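# Close the microwave door until it latches

## Task

Push the microwave door closed until it catches on its latch. Finish with no part of the robot, including its camera cables, in contact with the microwave.

## Robot and tools

Robot: two 6-joint arms, left_arm and right_arm, each with a two-finger gripper. Joint order in every row and every result list is waist, shoulder, elbow, wrist pitch, wrist yaw, wrist roll, then the gripper. Stated joint ranges in rad: waist -2.618 to 3.054, shoulder 0.000 to 3.142, elbow 0.000 to 3.142, wrist pitch -1.571 to 1.571, wrist yaw -1.571 to 1.571, wrist roll -2.094 to 2.094. Real ends can differ by up to 0.059 rad. Fingers point along the gripper's +z axis and close along its y axis. end_effector_position is the point between the pads, about 1 cm short of the tips.

Frames: the scene frame has its origin at table-top height midway between the nominal bases, +z up, +x out over the table, with left_arm on the +y side. Base poses: left_arm (-0.054, +0.306, +0.023) m, quat_wxyz (+1.000, 0, 0, -0.002); right_arm (-0.011, -0.340, +0.042) m, quat_wxyz (+1.000, 0, 0, +0.012). Hand positions, orientations, targets and wrist-camera poses are given in each arm's own base frame, and may be off by a few cm. Fixed cameras and the table use the scene frame. Cameras: cam_head_left, cam_head_right, cam_left_wrist, cam_right_wrist, each 896x504.

The row: 14 numbers, each in [-1, 1], always for both arms: left_arm's six joint numbers and its opening, then right_arm's six and its opening. Joint numbers are offsets, not poses: they count from the Joint targets in effect when the action (or move) begins, not from the previous row. Scale: 1.0 equals 2.224 rad for waist, shoulder and elbow, and 8.485 rad for the three wrist joints. The opening is absolute: +1 fully open, -1 closed. To keep a gripper unchanged, resend its current command; 0 is itself a command to half-open.

execute_actions(actions, cameras): actions is a list of actions; each action is a list of up to 15 rows, one per 1/30 s step; a short action repeats its last row to fill 15 steps. Sending the same offset again moves the joints further. An empty list just reports state. A whole call is rejected if an action is malformed or its first action would push a joint more than 0.059 rad beyond its stated range from the current targets; later offending actions are refused for both arms. cameras: list of names, [] for none, null/omitted/["all"] for all; an unknown name voids the call.

move(target, speed, blend, opening_speed, blocking, cameras): joint-space paths toward target, which is one 14-number row or a list of up to 15 rows; every row's offsets count from the same starting Joint targets. All joints move together, so grippers trace curves, and nothing is avoided. speed: rad/s of the joint with farthest to go, 0.01 to 12.57, default 0.5, one value or one per target. blend: rad, corner rounding between listed targets (0 default). opening_speed: opening change per second on the -1..+1 scale, at least 0.2. blocking=false returns after about 0.5 s while the move continues. Minimum path time 0.5 s; paths over 10 s stop short. The result adds a move: line: done, off_target (resting more than 0.035 rad off), moving, held, or fault, plus limits=held when steps were withheld. done does not mean no contact.

wait(seconds): 0 to 10 s, arms hold their last command; a running move continues. stop(): brakes the current move, needing some distance. zoom_image(camera, region): region [x0, y0, x1, y1] in pixels of that camera's newest image, origin top-left, at most 504 by 504. finished_scene(scene): takes the current scene's number and ends it irreversibly; do this only once the door is latched and the robot is clear.

Result lines: Joint positions (rad, last entry the finger-pad gap in m, 0.094 fully open), Joint velocities (rad/s; "within noise" when still), Joint targets (the base for your next offsets), Tool commands, grip_measured (opening on the command scale, reads slightly wide when empty), end_effector_position and end_effector_quat_wxyz, Joint torques (N m, include arm weight, offset and noisy; joints 1 to 3 wrap at ±28), and Scene clock. "joint sent to its limit" means a joint was clipped at its real end. "joint command not followed" means the clearance check altered targets. MOTOR HOT appears at 75 °C; at 90 °C an OVER-TEMPERATURE FAULT folds that arm and disables it, and at 100 °C it drops. Heat builds from stretched arms, loads and pushing at unreachable poses, even while idle.

Limits on motion: each joint's target stays within 0.339 rad (first three) or 2.2 rad (wrists) of its measured angle per step, and targets that put the gripper over 200 mm from where it is are scaled back, so big offsets may need several actions. Tiny offsets may not move a joint.

Cautions: close the door with a controlled, moderate push, not a fast swing; speed and aiming far beyond the contact both raise force. Never strike the microwave or table hard. Keep the arms from colliding or pressing each other, and never close a gripper on the other arm's fingers. A wrist camera cable touching the microwave counts as contact. After pushing, command the targets back past the measured positions so the arm stops pressing, then retract clear. An occasional brief disturbance may nudge loose objects; nothing may fall off the table.

Each tool is called after ">>>" by a JSON object that holds its "api" and its "payload", one argument or row to a line.

## Session

>>> {"api": "execute_actions", "payload": {
  "actions": []
}}

Scene clock: 0.00 s.
left_arm: end_effector_position=(+0.3507, -0.0393, +0.3321) grip_measured=+1.000 end_effector_quat_wxyz=(+0.725, -0.026, +0.684, -0.076) | right_arm: end_effector_position=(+0.3442, +0.1744, +0.2143) grip_measured=+1.000 end_effector_quat_wxyz=(+0.509, -0.106, +0.828, +0.210)
Joint positions: left_arm=[-0.164 0.875 0.615 0.323 -0.096 -0.137 0.094] | right_arm=[0.427 1.131 0.715 0.008 -0.084 0.227 0.094]
Joint velocities: within noise
Joint torques (N m): no reading
Heat: left arm: 37 °C; right arm: 37 °C.
Joint targets: left_arm=[-0.164 0.868 0.629 0.328 -0.096 -0.136] | right_arm=[0.427 1.121 0.732 0.030 -0.084 0.225]
Tool commands: left_gripper/opening=+1.0 right_gripper/opening=+1.0

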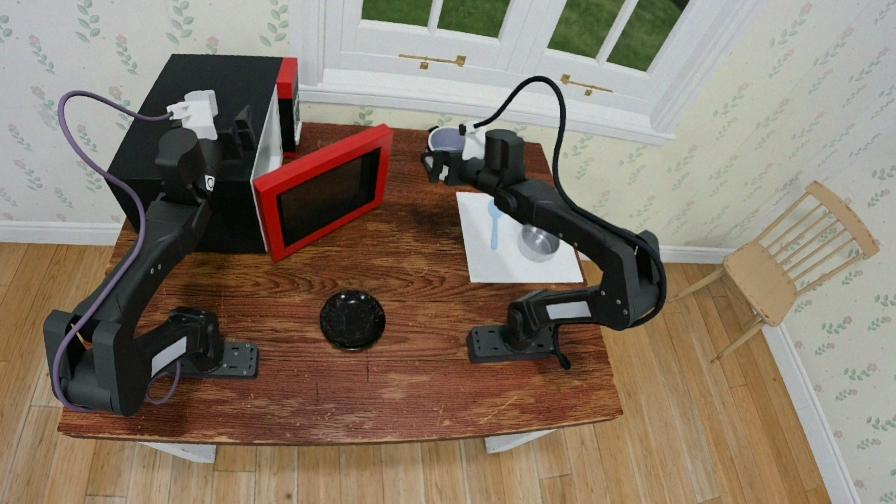

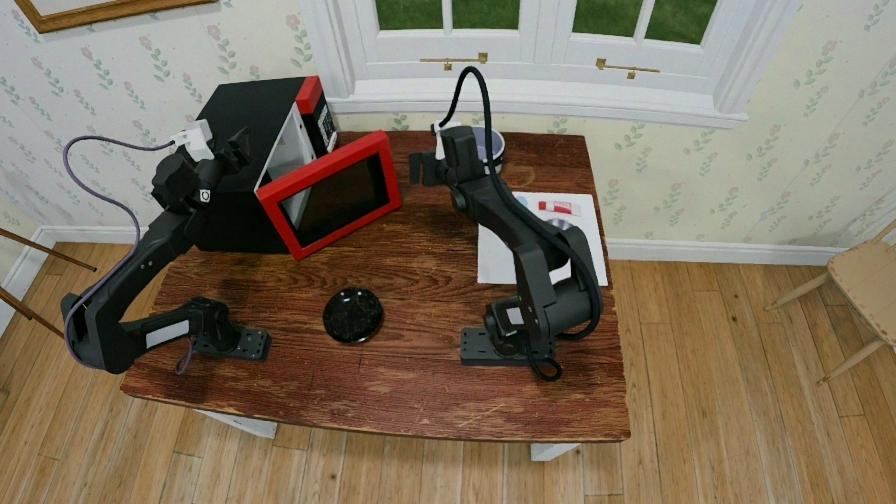

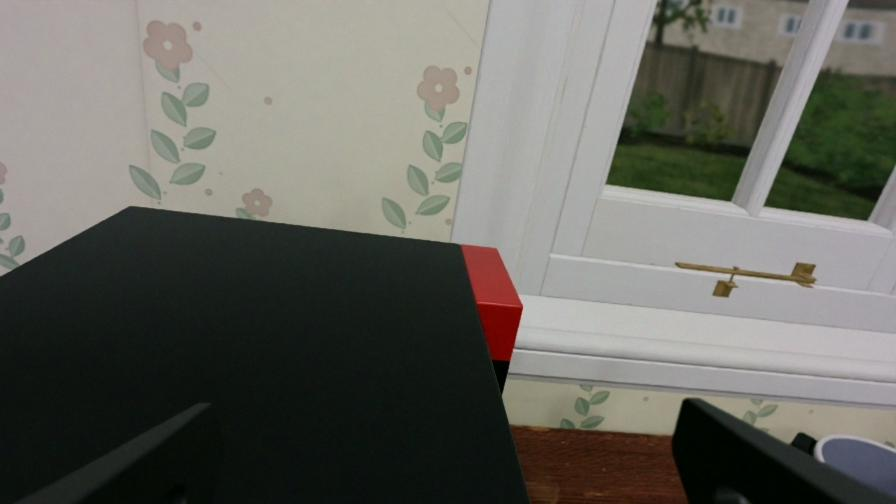

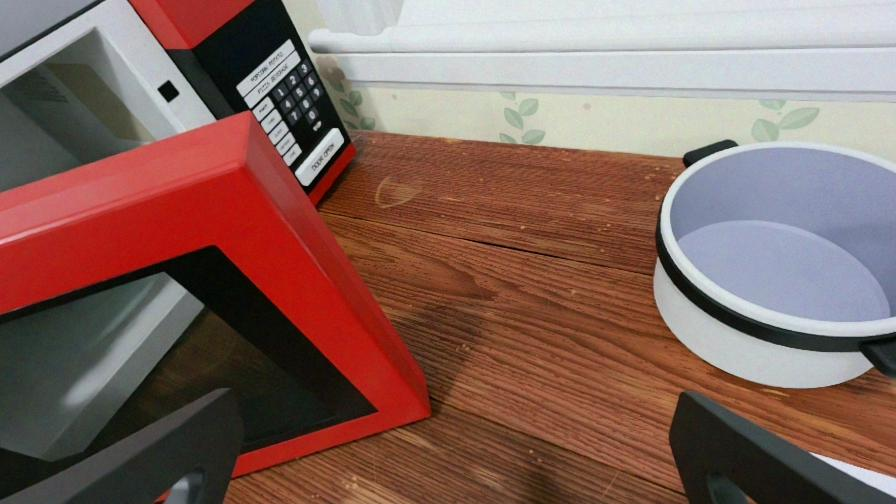

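>>> {"api": "zoom_image", "payload": {
  "camera": "cam_head_left",
  "region": [230, 40, 550, 280]
}}

>>> {"api": "zoom_image", "payload": {
  "camera": "cam_head_right",
  "region": [180, 60, 520, 280]
}}

Scaled by 1.575 from the camera's 896x504 image, which has a finer 1280x720 frame.

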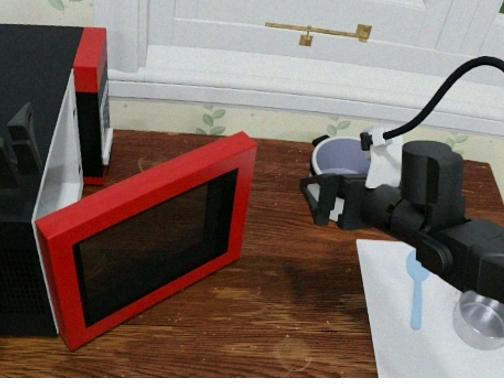

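Scaled by 1.482 from the camera's 896x504 image, which has a finer 1280x720 frame.

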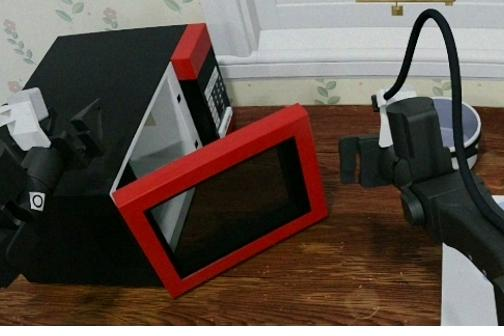

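>>> {"api": "move", "payload": {
  "target": [0,0,0,0,0,0,1,0.067,0.3157,-0.165,0.1506,0.0099,-0.0265,-1],
  "speed": 0.7,
  "opening_speed": 1.5
}}

Scene clock: 12.57 s.
left_arm: end_effector_position=(+0.3507, -0.0393, +0.3321) grip_measured=+1.000 end_effector_quat_wxyz=(+0.725, -0.026, +0.684, -0.076) | right_arm: end_effector_position=(+0.3514, +0.2294, +0.0871) grip_measured=-0.993 end_effector_quat_wxyz=(+0.601, -0.219, +0.746, +0.185)
Joint positions: left_arm=[-0.164 0.875 0.615 0.323 -0.096 -0.137 0.094] | right_arm=[0.57 1.813 0.372 1.23 -0.015 0.01 0]
Joint velocities: within noise
Joint torques (N m): left_arm=[-0.05 -2.56 8.12 2.29 0 0.01] | right_arm=[0.54 -4.27 3.73 2.63 0.13 -0.11]
Heat: left arm: 37 °C; right arm: 37 °C.
Joint targets: left_arm=[-0.164 0.868 0.629 0.328 -0.096 -0.136] | right_arm=[0.576 1.823 0.366 1.308 0.000 0.001]
move: off_target (right_arm); right_arm: the wrist pitch is farthest, 0.077 rad from its target

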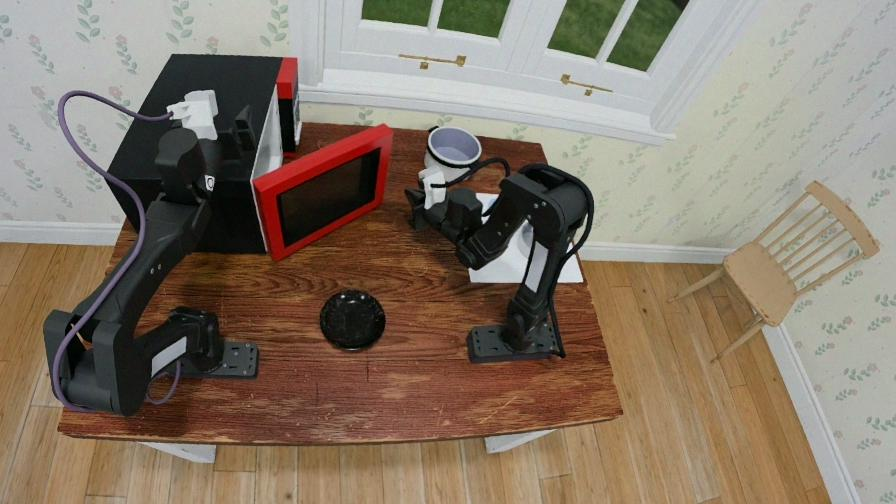

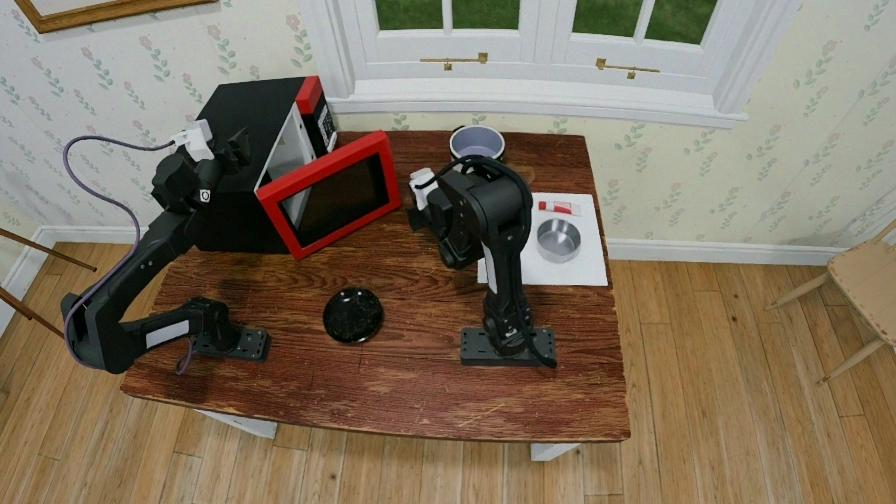

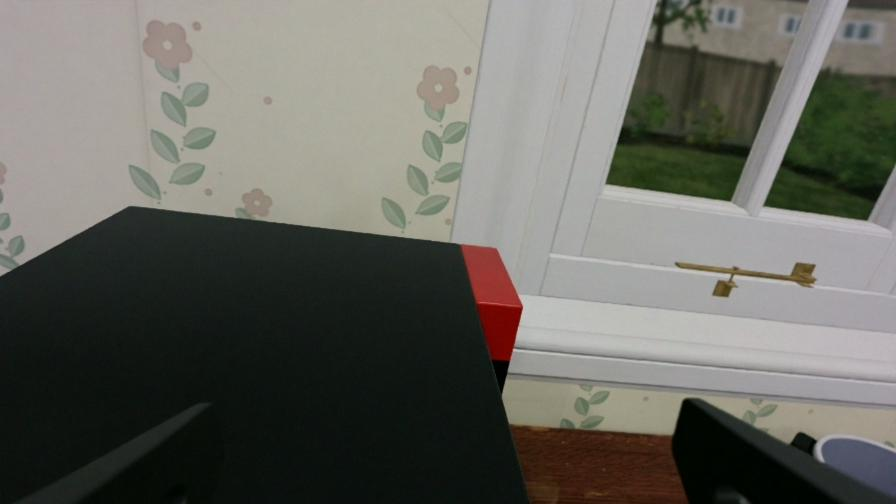

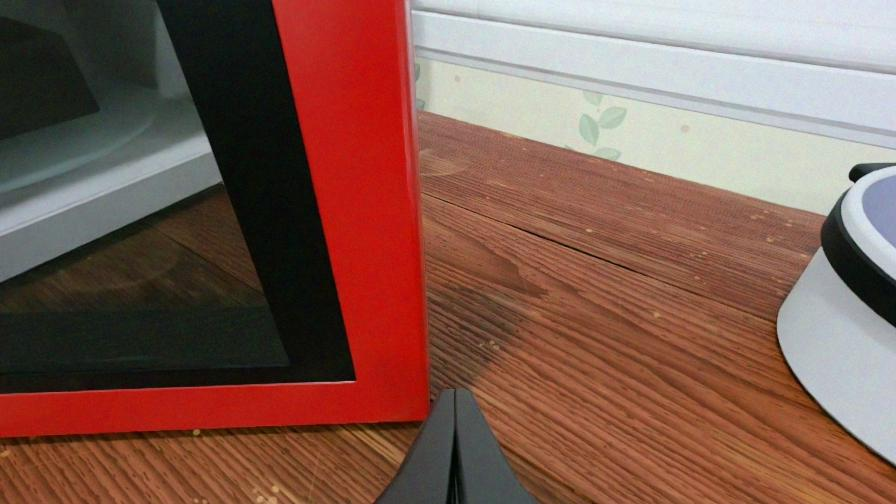

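>>> {"api": "move", "payload": {
  "target": [0,0,0,0,0,0,1,0.0558,0.0409,0.0733,-0.0086,0,0,-1],
  "speed": 0.4
}}

Scene clock: 15.10 s.
left_arm: end_effector_position=(+0.3507, -0.0393, +0.3321) grip_measured=+1.000 end_effector_quat_wxyz=(+0.725, -0.026, +0.684, -0.076) | right_arm: end_effector_position=(+0.3460, +0.2940, +0.0924) grip_measured=-0.993 end_effector_quat_wxyz=(+0.599, -0.263, +0.722, +0.225)
Joint positions: left_arm=[-0.164 0.875 0.615 0.323 -0.096 -0.137 0.094] | right_arm=[0.698 1.9 0.506 1.211 -0.011 0.009 0]
Joint velocities: within noise
Joint torques (N m): left_arm=[-0.05 -2.58 8.13 2.29 0 0.01] | right_arm=[0.08 -4.85 6.35 2.08 0.1 -0.13]
Heat: left arm: 37 °C; right arm: 38 °C.
Joint targets: left_arm=[-0.164 0.868 0.629 0.328 -0.096 -0.136] | right_arm=[0.700 1.914 0.528 1.235 0.000 0.001]
move: done

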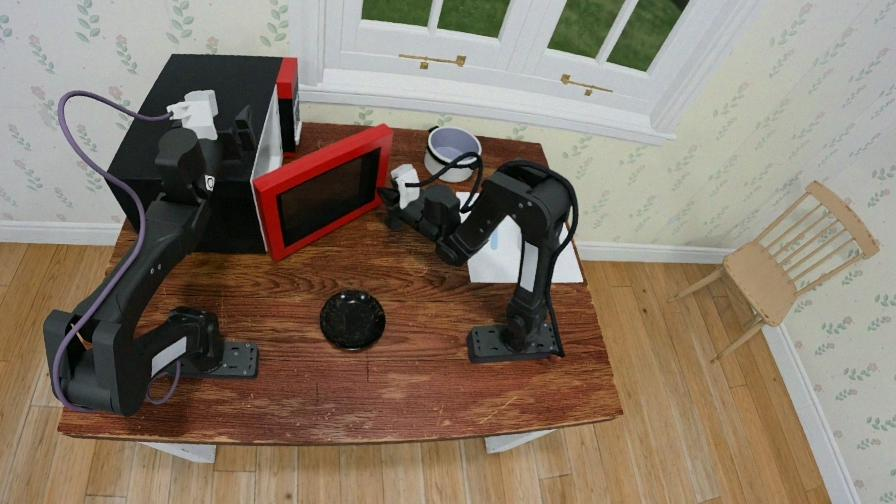

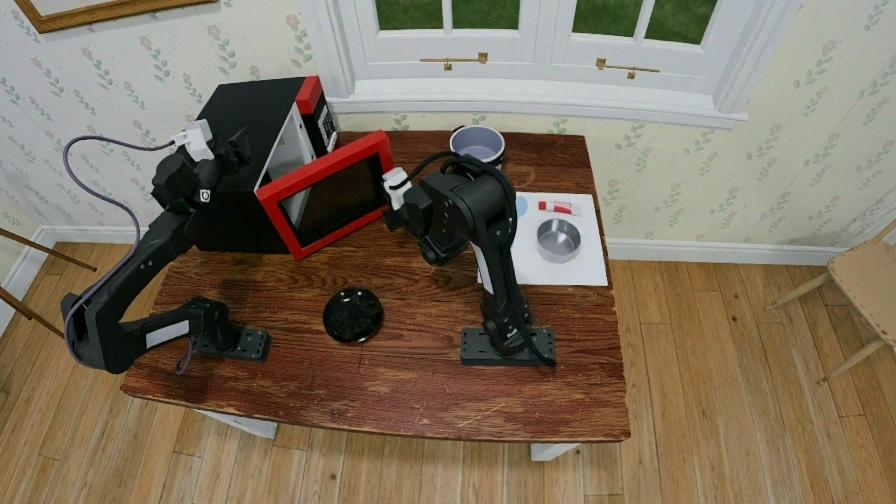

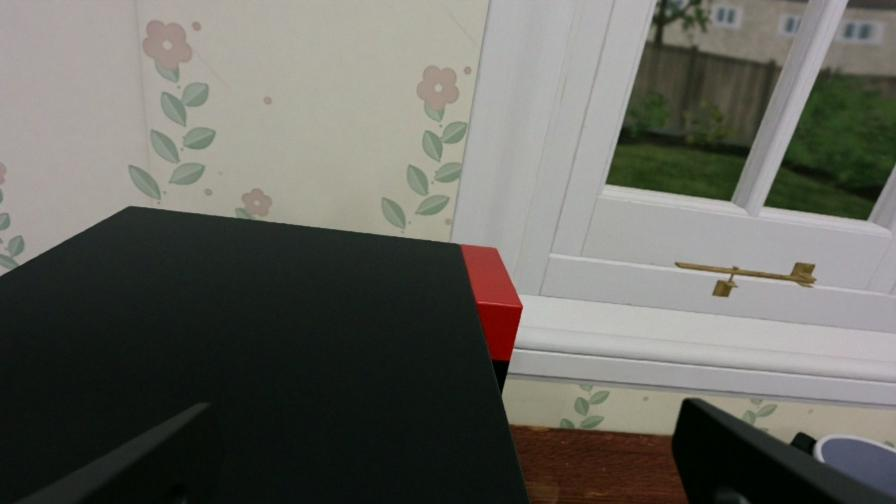

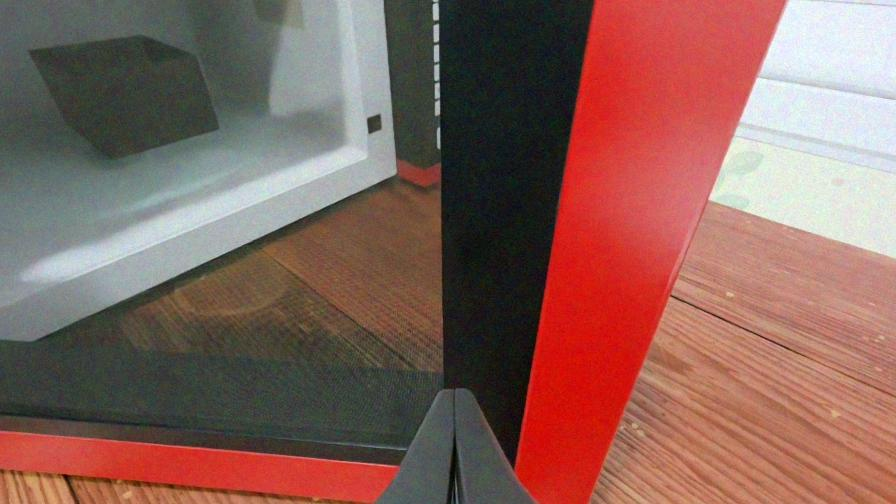

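>>> {"api": "move", "payload": {
  "target": [
    [0,0,0,0,0,0,1,0,0.0508,0.0967,-0.0119,0,0,-1],
    [0,0,0,0,0,0,1,0.0135,0.125,0.2415,-0.0304,0,0,-1]
  ],
  "speed": 0.35,
  "blend": 0.05
}}

Scene clock: 17.83 s.
left_arm: end_effector_position=(+0.3507, -0.0393, +0.3321) grip_measured=+1.000 end_effector_quat_wxyz=(+0.725, -0.026, +0.684, -0.076) | right_arm: end_effector_position=(+0.4293, +0.3779, +0.0912) grip_measured=-0.993 end_effector_quat_wxyz=(+0.597, -0.270, +0.721, +0.226)
Joint positions: left_arm=[-0.164 0.875 0.615 0.323 -0.096 -0.137 0.094] | right_arm=[0.72 2.174 1.029 0.96 0.001 0.004 0]
Joint velocities: within noise
Joint torques (N m): left_arm=[-0.06 -2.58 8.12 2.29 0 0.01] | right_arm=[0.95 -7.56 8.87 2.04 0.04 -0.13]
Heat: left arm: 37 °C; right arm: 38 °C.
Joint targets: left_arm=[-0.164 0.868 0.629 0.328 -0.096 -0.136] | right_arm=[0.731 2.192 1.066 0.977 0.000 0.001]
move: off_target (right_arm); right_arm: the elbow is farthest, 0.036 rad from its target

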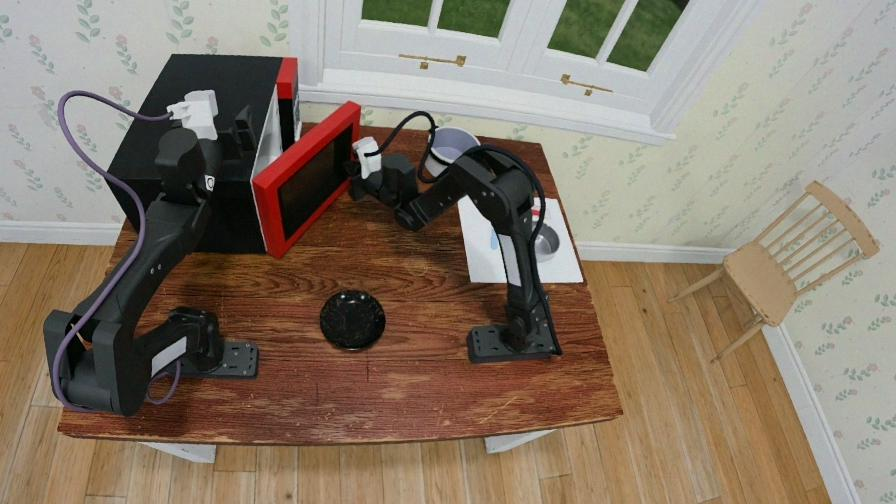

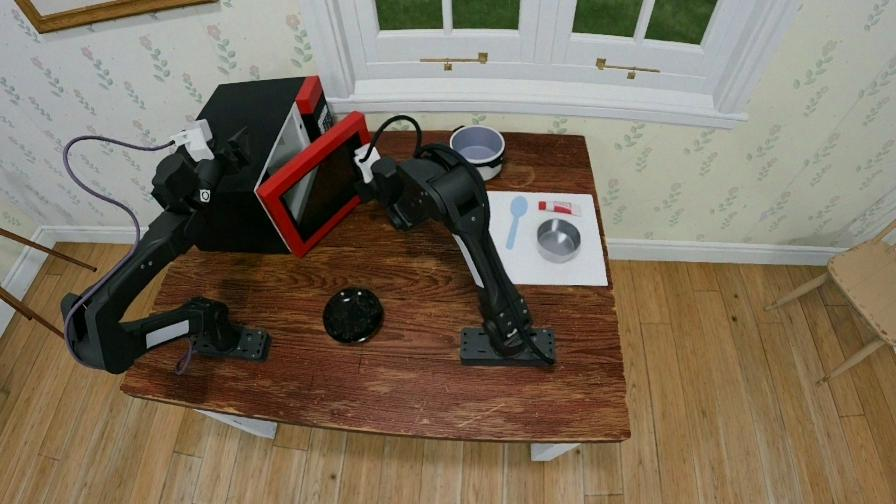

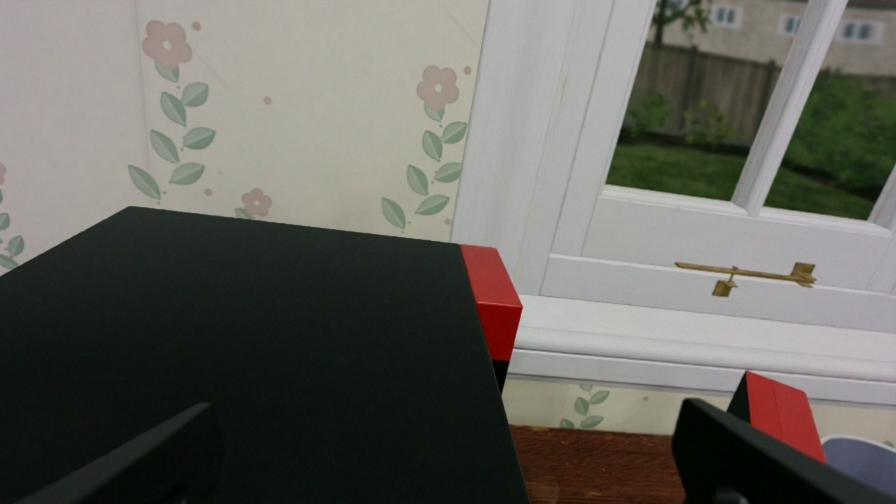

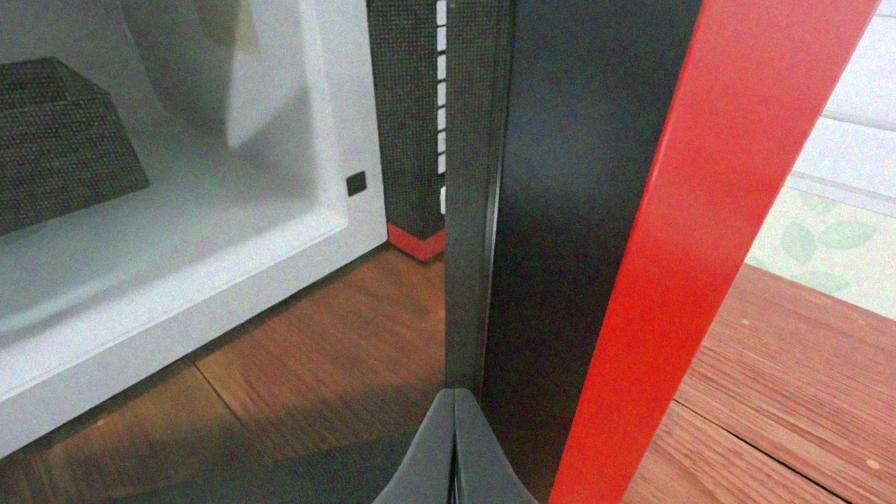

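>>> {"api": "move", "payload": {
  "target": [
    [0,0,0,0,0,0,1,0.0085,0.0976,0.192,-0.0249,0,0,-1],
    [0,0,0,0,0,0,1,0.0153,0.1255,0.2478,-0.0322,0,0,-1]
  ],
  "speed": [0.35,0.25],
  "blend": 0.03
}}

Scene clock: 20.83 s.
left_arm: end_effector_position=(+0.3507, -0.0393, +0.3321) grip_measured=+1.000 end_effector_quat_wxyz=(+0.725, -0.026, +0.684, -0.076) | right_arm: end_effector_position=(+0.4875, +0.4632, +0.0897) grip_measured=-0.993 end_effector_quat_wxyz=(+0.590, -0.285, +0.718, +0.236)
Joint positions: left_arm=[-0.164 0.875 0.615 0.323 -0.096 -0.137 0.094] | right_arm=[0.758 2.449 1.575 0.679 -0.001 0.002 0]
Joint velocities: within noise
Joint torques (N m): left_arm=[-0.06 -2.58 8.12 2.28 0 0.01] | right_arm=[0.55 -9.59 10.32 2.13 0.03 -0.04]
Heat: left arm: 37 °C; right arm: 38 °C.
Joint targets: left_arm=[-0.164 0.868 0.629 0.328 -0.096 -0.136] | right_arm=[0.764 2.471 1.617 0.704 0.000 0.001]
move: off_target (right_arm); right_arm: the elbow is farthest, 0.042 rad from its target

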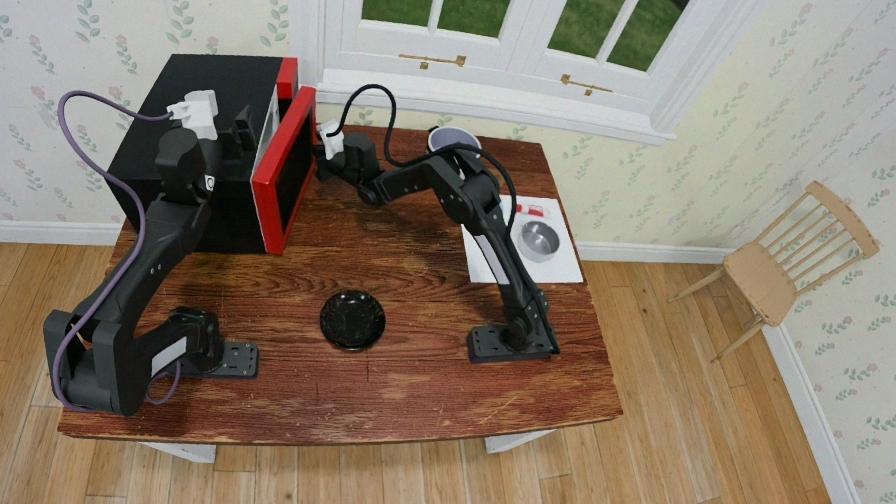

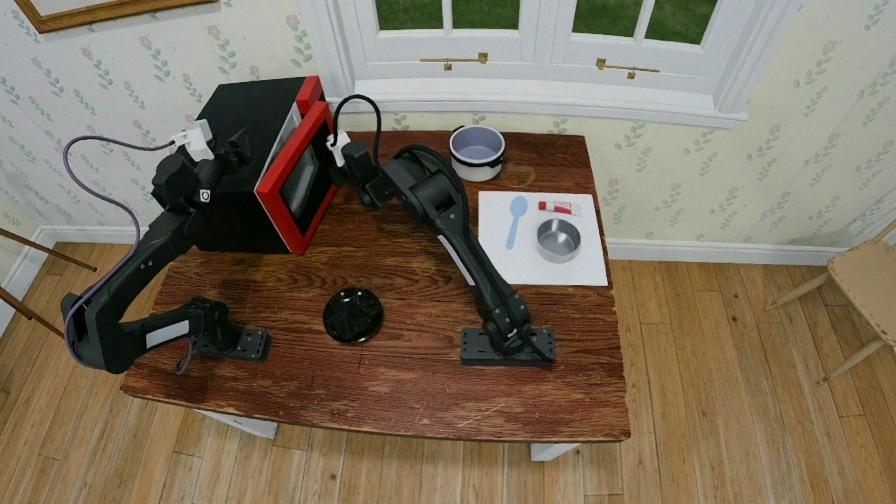

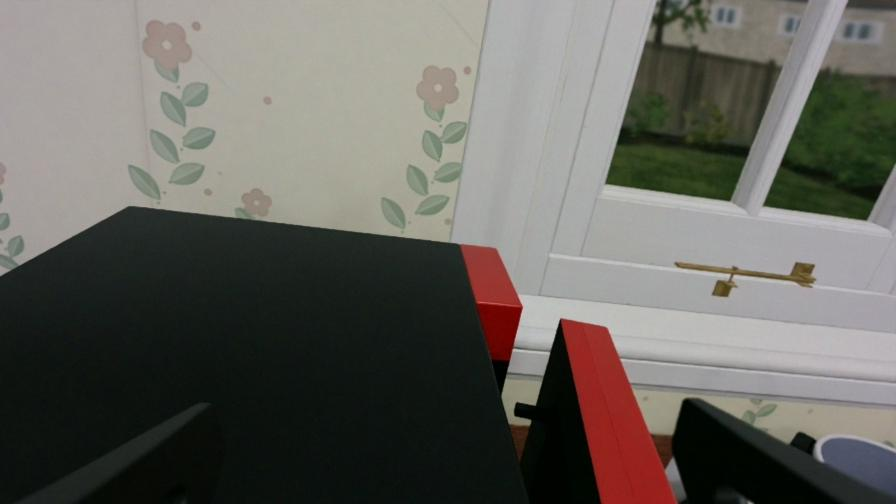

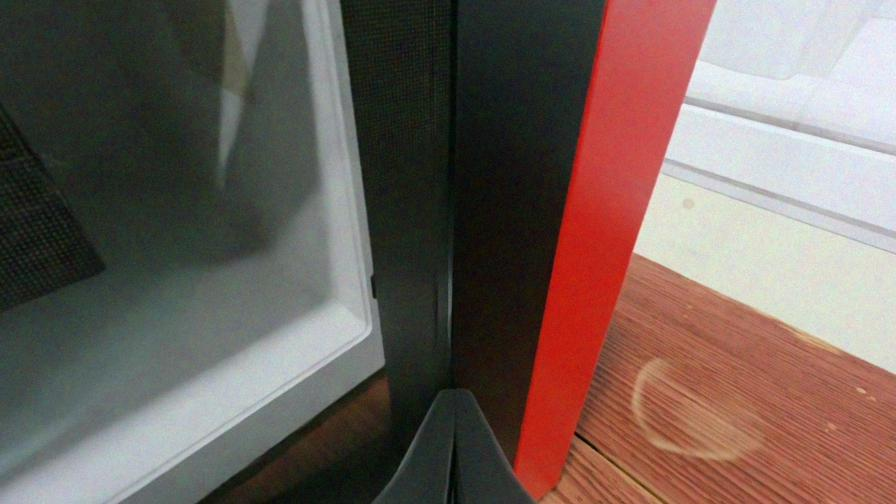

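>>> {"api": "move", "payload": {
  "target": [
    [0,0,0,0,0,0,1,0.0139,0.0306,0.062,-0.0083,0,0,-1],
    [0,0,0,0,0,0,1,0.0297,0.0643,0.1295,-0.0171,0,0,-1]
  ],
  "speed": [0.3,0.2],
  "blend": 0.03
}}

Scene clock: 23.10 s.
left_arm: end_effector_position=(+0.3507, -0.0393, +0.3321) grip_measured=+1.000 end_effector_quat_wxyz=(+0.725, -0.026, +0.684, -0.076) | right_arm: end_effector_position=(+0.4966, +0.5093, +0.0902) grip_measured=-0.993 end_effector_quat_wxyz=(+0.588, -0.293, +0.716, +0.237)
Joint positions: left_arm=[-0.164 0.875 0.615 0.323 -0.096 -0.137 0.094] | right_arm=[0.805 2.581 1.847 0.536 0.033 0.002 0]
Joint velocities: within noise
Joint torques (N m): left_arm=[-0.06 -2.58 8.12 2.28 0.01 0.01] | right_arm=[2.76 -9.7 12.07 2.09 -0.28 -0.04]
Heat: left arm: 37 °C; right arm: 39 °C.
Joint targets: left_arm=[-0.164 0.868 0.629 0.328 -0.096 -0.136] | right_arm=[0.830 2.614 1.905 0.559 0.000 0.001]
move: off_target (right_arm); right_arm: the elbow is farthest, 0.058 rad from its target

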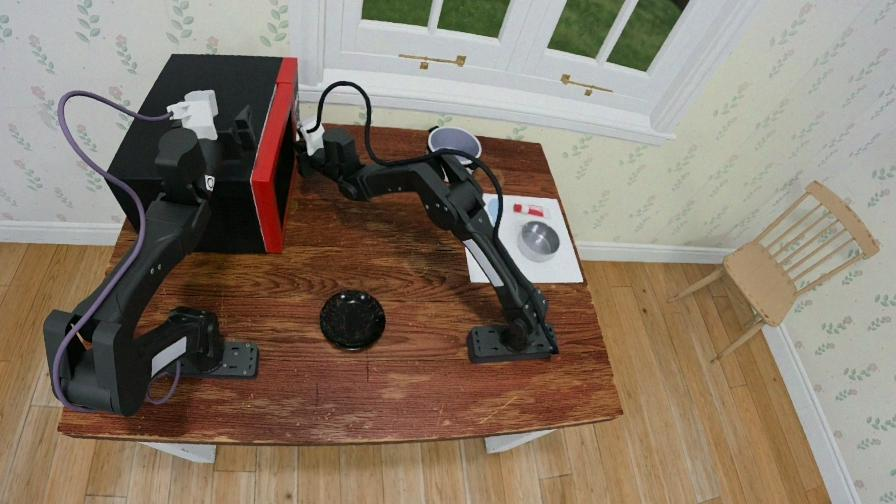

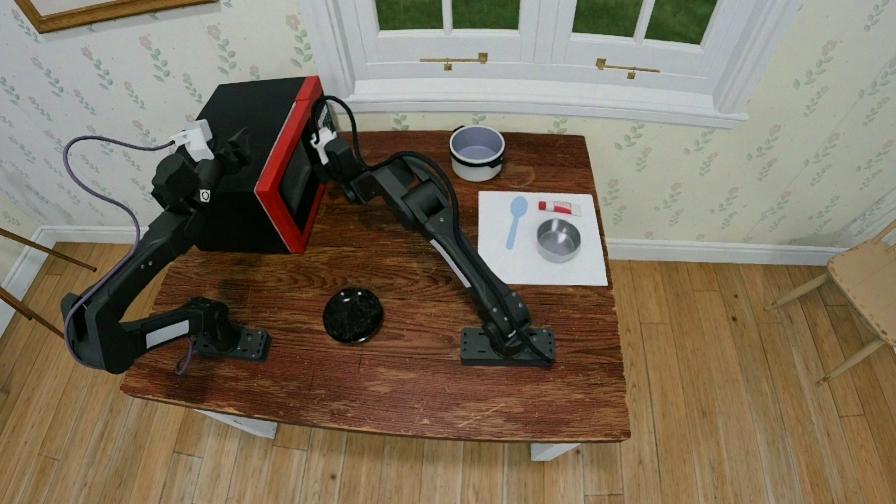

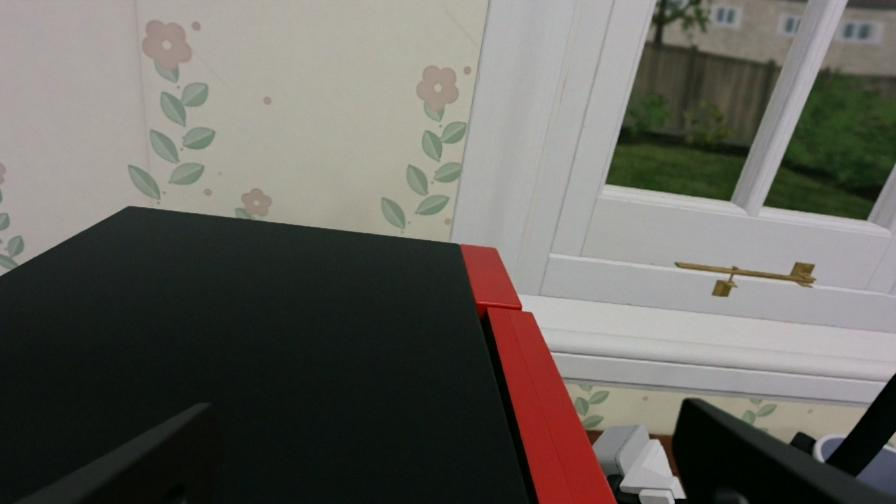

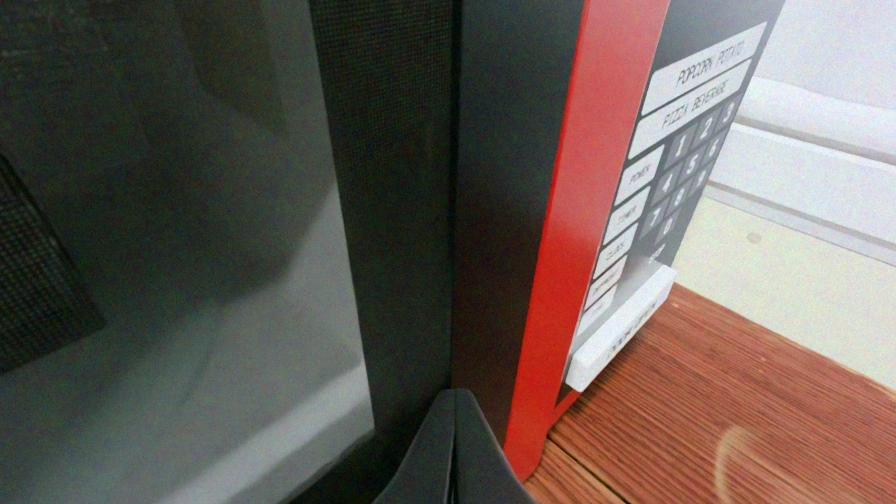

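>>> {"api": "move", "payload": {
  "target": [0,0,0,0,0,0,1,0.018,0.0288,0.0585,-0.0078,0,0,-1],
  "speed": 0.15
}}

Scene clock: 25.20 s.
left_arm: end_effector_position=(+0.3507, -0.0393, +0.3321) grip_measured=+1.000 end_effector_quat_wxyz=(+0.725, -0.026, +0.684, -0.076) | right_arm: end_effector_position=(+0.4967, +0.5169, +0.0894) grip_measured=-0.993 end_effector_quat_wxyz=(+0.586, -0.275, +0.738, +0.192)
Joint positions: left_arm=[-0.164 0.875 0.615 0.323 -0.096 -0.137 0.094] | right_arm=[0.846 2.6 1.931 0.422 0.168 0.002 0]
Joint velocities: within noise
Joint torques (N m): left_arm=[-0.05 -2.58 8.1 2.29 0 0.01] | right_arm=[2.45 -6.65 16.34 2.56 -1.58 -0.08]
Heat: left arm: 37 °C; right arm: 39 °C.
Joint targets: left_arm=[-0.164 0.868 0.629 0.328 -0.096 -0.136] | right_arm=[0.871 2.679 2.035 0.492 0.000 0.001]
move: off_target (right_arm); right_arm: the wrist yaw is farthest, 0.168 rad from its target

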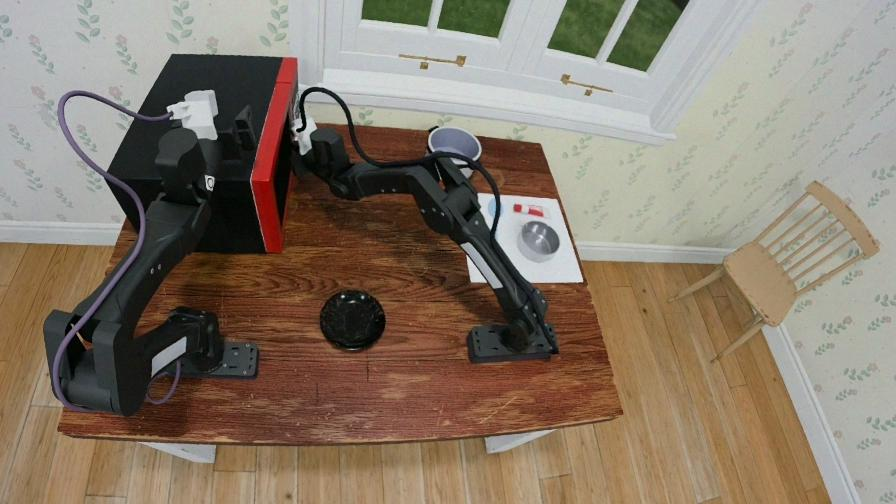

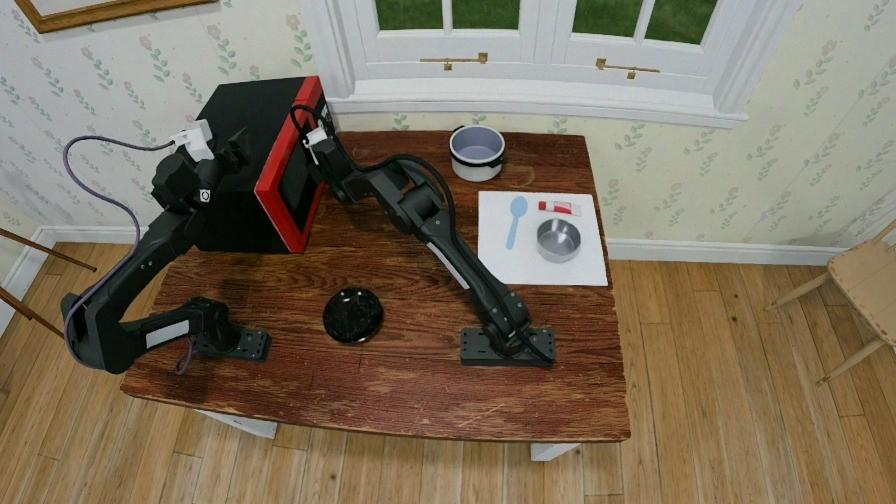

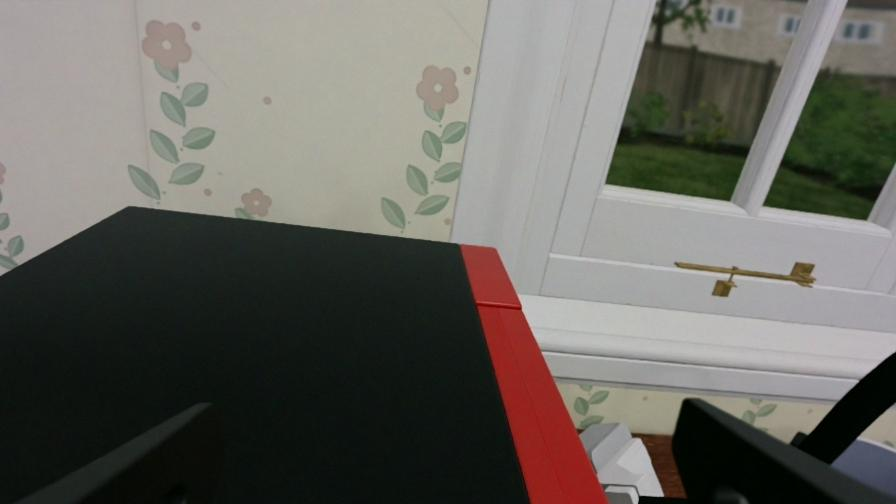

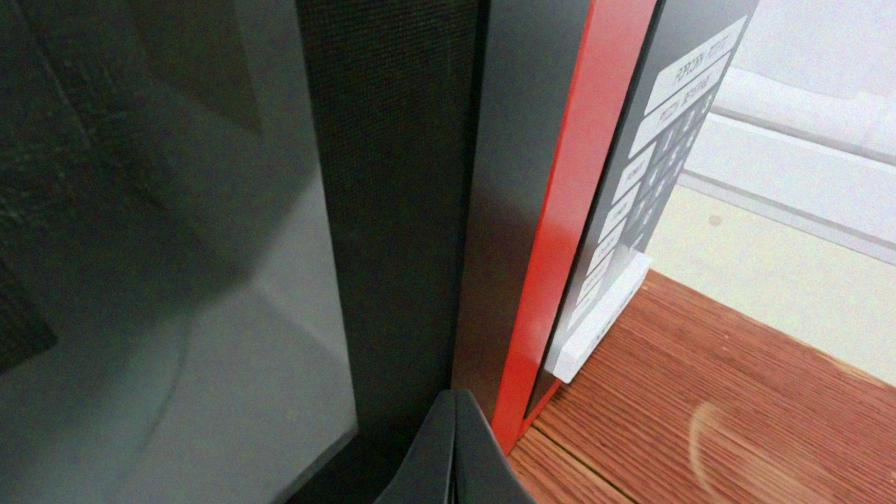

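>>> {"api": "zoom_image", "payload": {
  "camera": "cam_left_wrist",
  "region": [440, 220, 640, 400]
}}

>>> {"api": "zoom_image", "payload": {
  "camera": "cam_head_right",
  "region": [220, 60, 380, 260]
}}

Scaled by 2.520 from the camera's 896x504 image, which has a finer 1280x720 frame.

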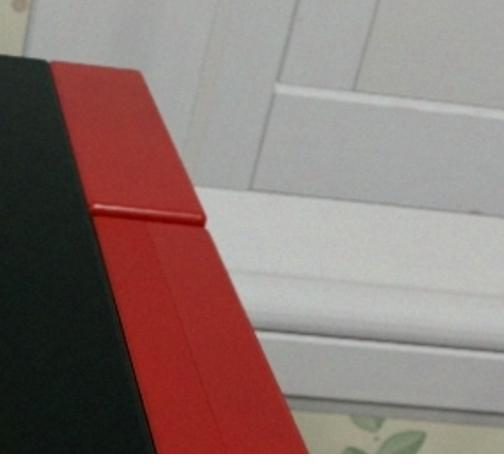

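Scaled by 2.520 from the camera's 896x504 image, which has a finer 1280x720 frame.

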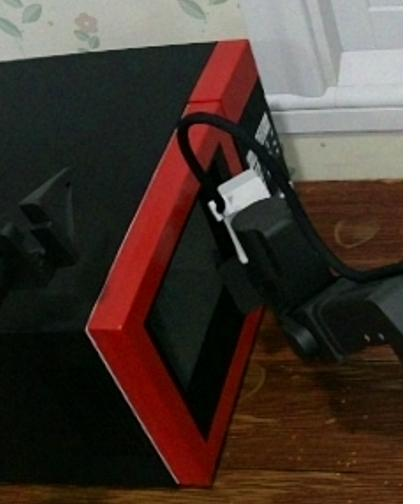

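>>> {"api": "move", "payload": {
  "target": [0,0,0,0,0,0,1,0.0135,0.0090,0.018,-0.0024,0,0,-1],
  "speed": 0.15,
  "cameras": ["cam_left_wrist","cam_right_wrist"]
}}

Scene clock: 26.97 s.
left_arm: end_effector_position=(+0.3507, -0.0393, +0.3321) grip_measured=+1.000 end_effector_quat_wxyz=(+0.725, -0.026, +0.684, -0.076) | right_arm: end_effector_position=(+0.4957, +0.5181, +0.0899) grip_measured=-0.993 end_effector_quat_wxyz=(+0.588, -0.260, +0.749, +0.159)
Joint positions: left_arm=[-0.164 0.875 0.615 0.323 -0.096 -0.137 0.094] | right_arm=[0.872 2.609 1.972 0.366 0.265 0.002 0]
Joint velocities: within noise
Joint torques (N m): left_arm=[-0.06 -2.58 8.12 2.29 -0.01 0.01] | right_arm=[2.84 -5.83 16.31 2.91 -2.56 -0.02]
Heat: left arm: 38 °C; right arm: 40 °C.
Joint targets: left_arm=[-0.164 0.868 0.629 0.328 -0.096 -0.136] | right_arm=[0.901 2.698 2.075 0.472 0.000 0.001]
move: off_target (right_arm); right_arm: the wrist yaw is farthest, 0.265 rad from its target
Images, in order (width x height): cam_left_wrist 896x504, cam_right_wrist 896x504.

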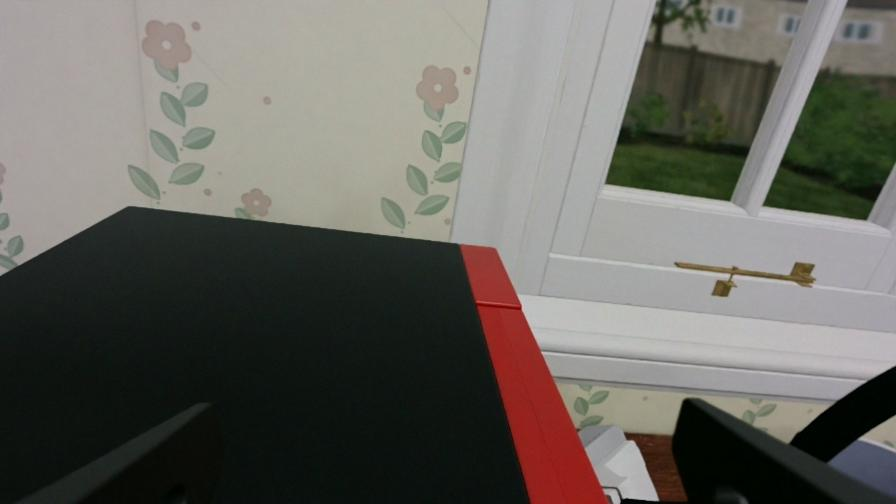

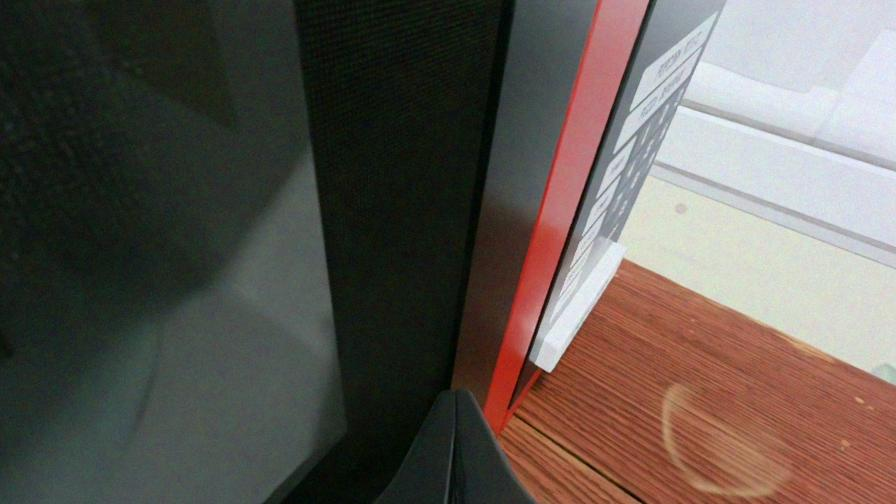

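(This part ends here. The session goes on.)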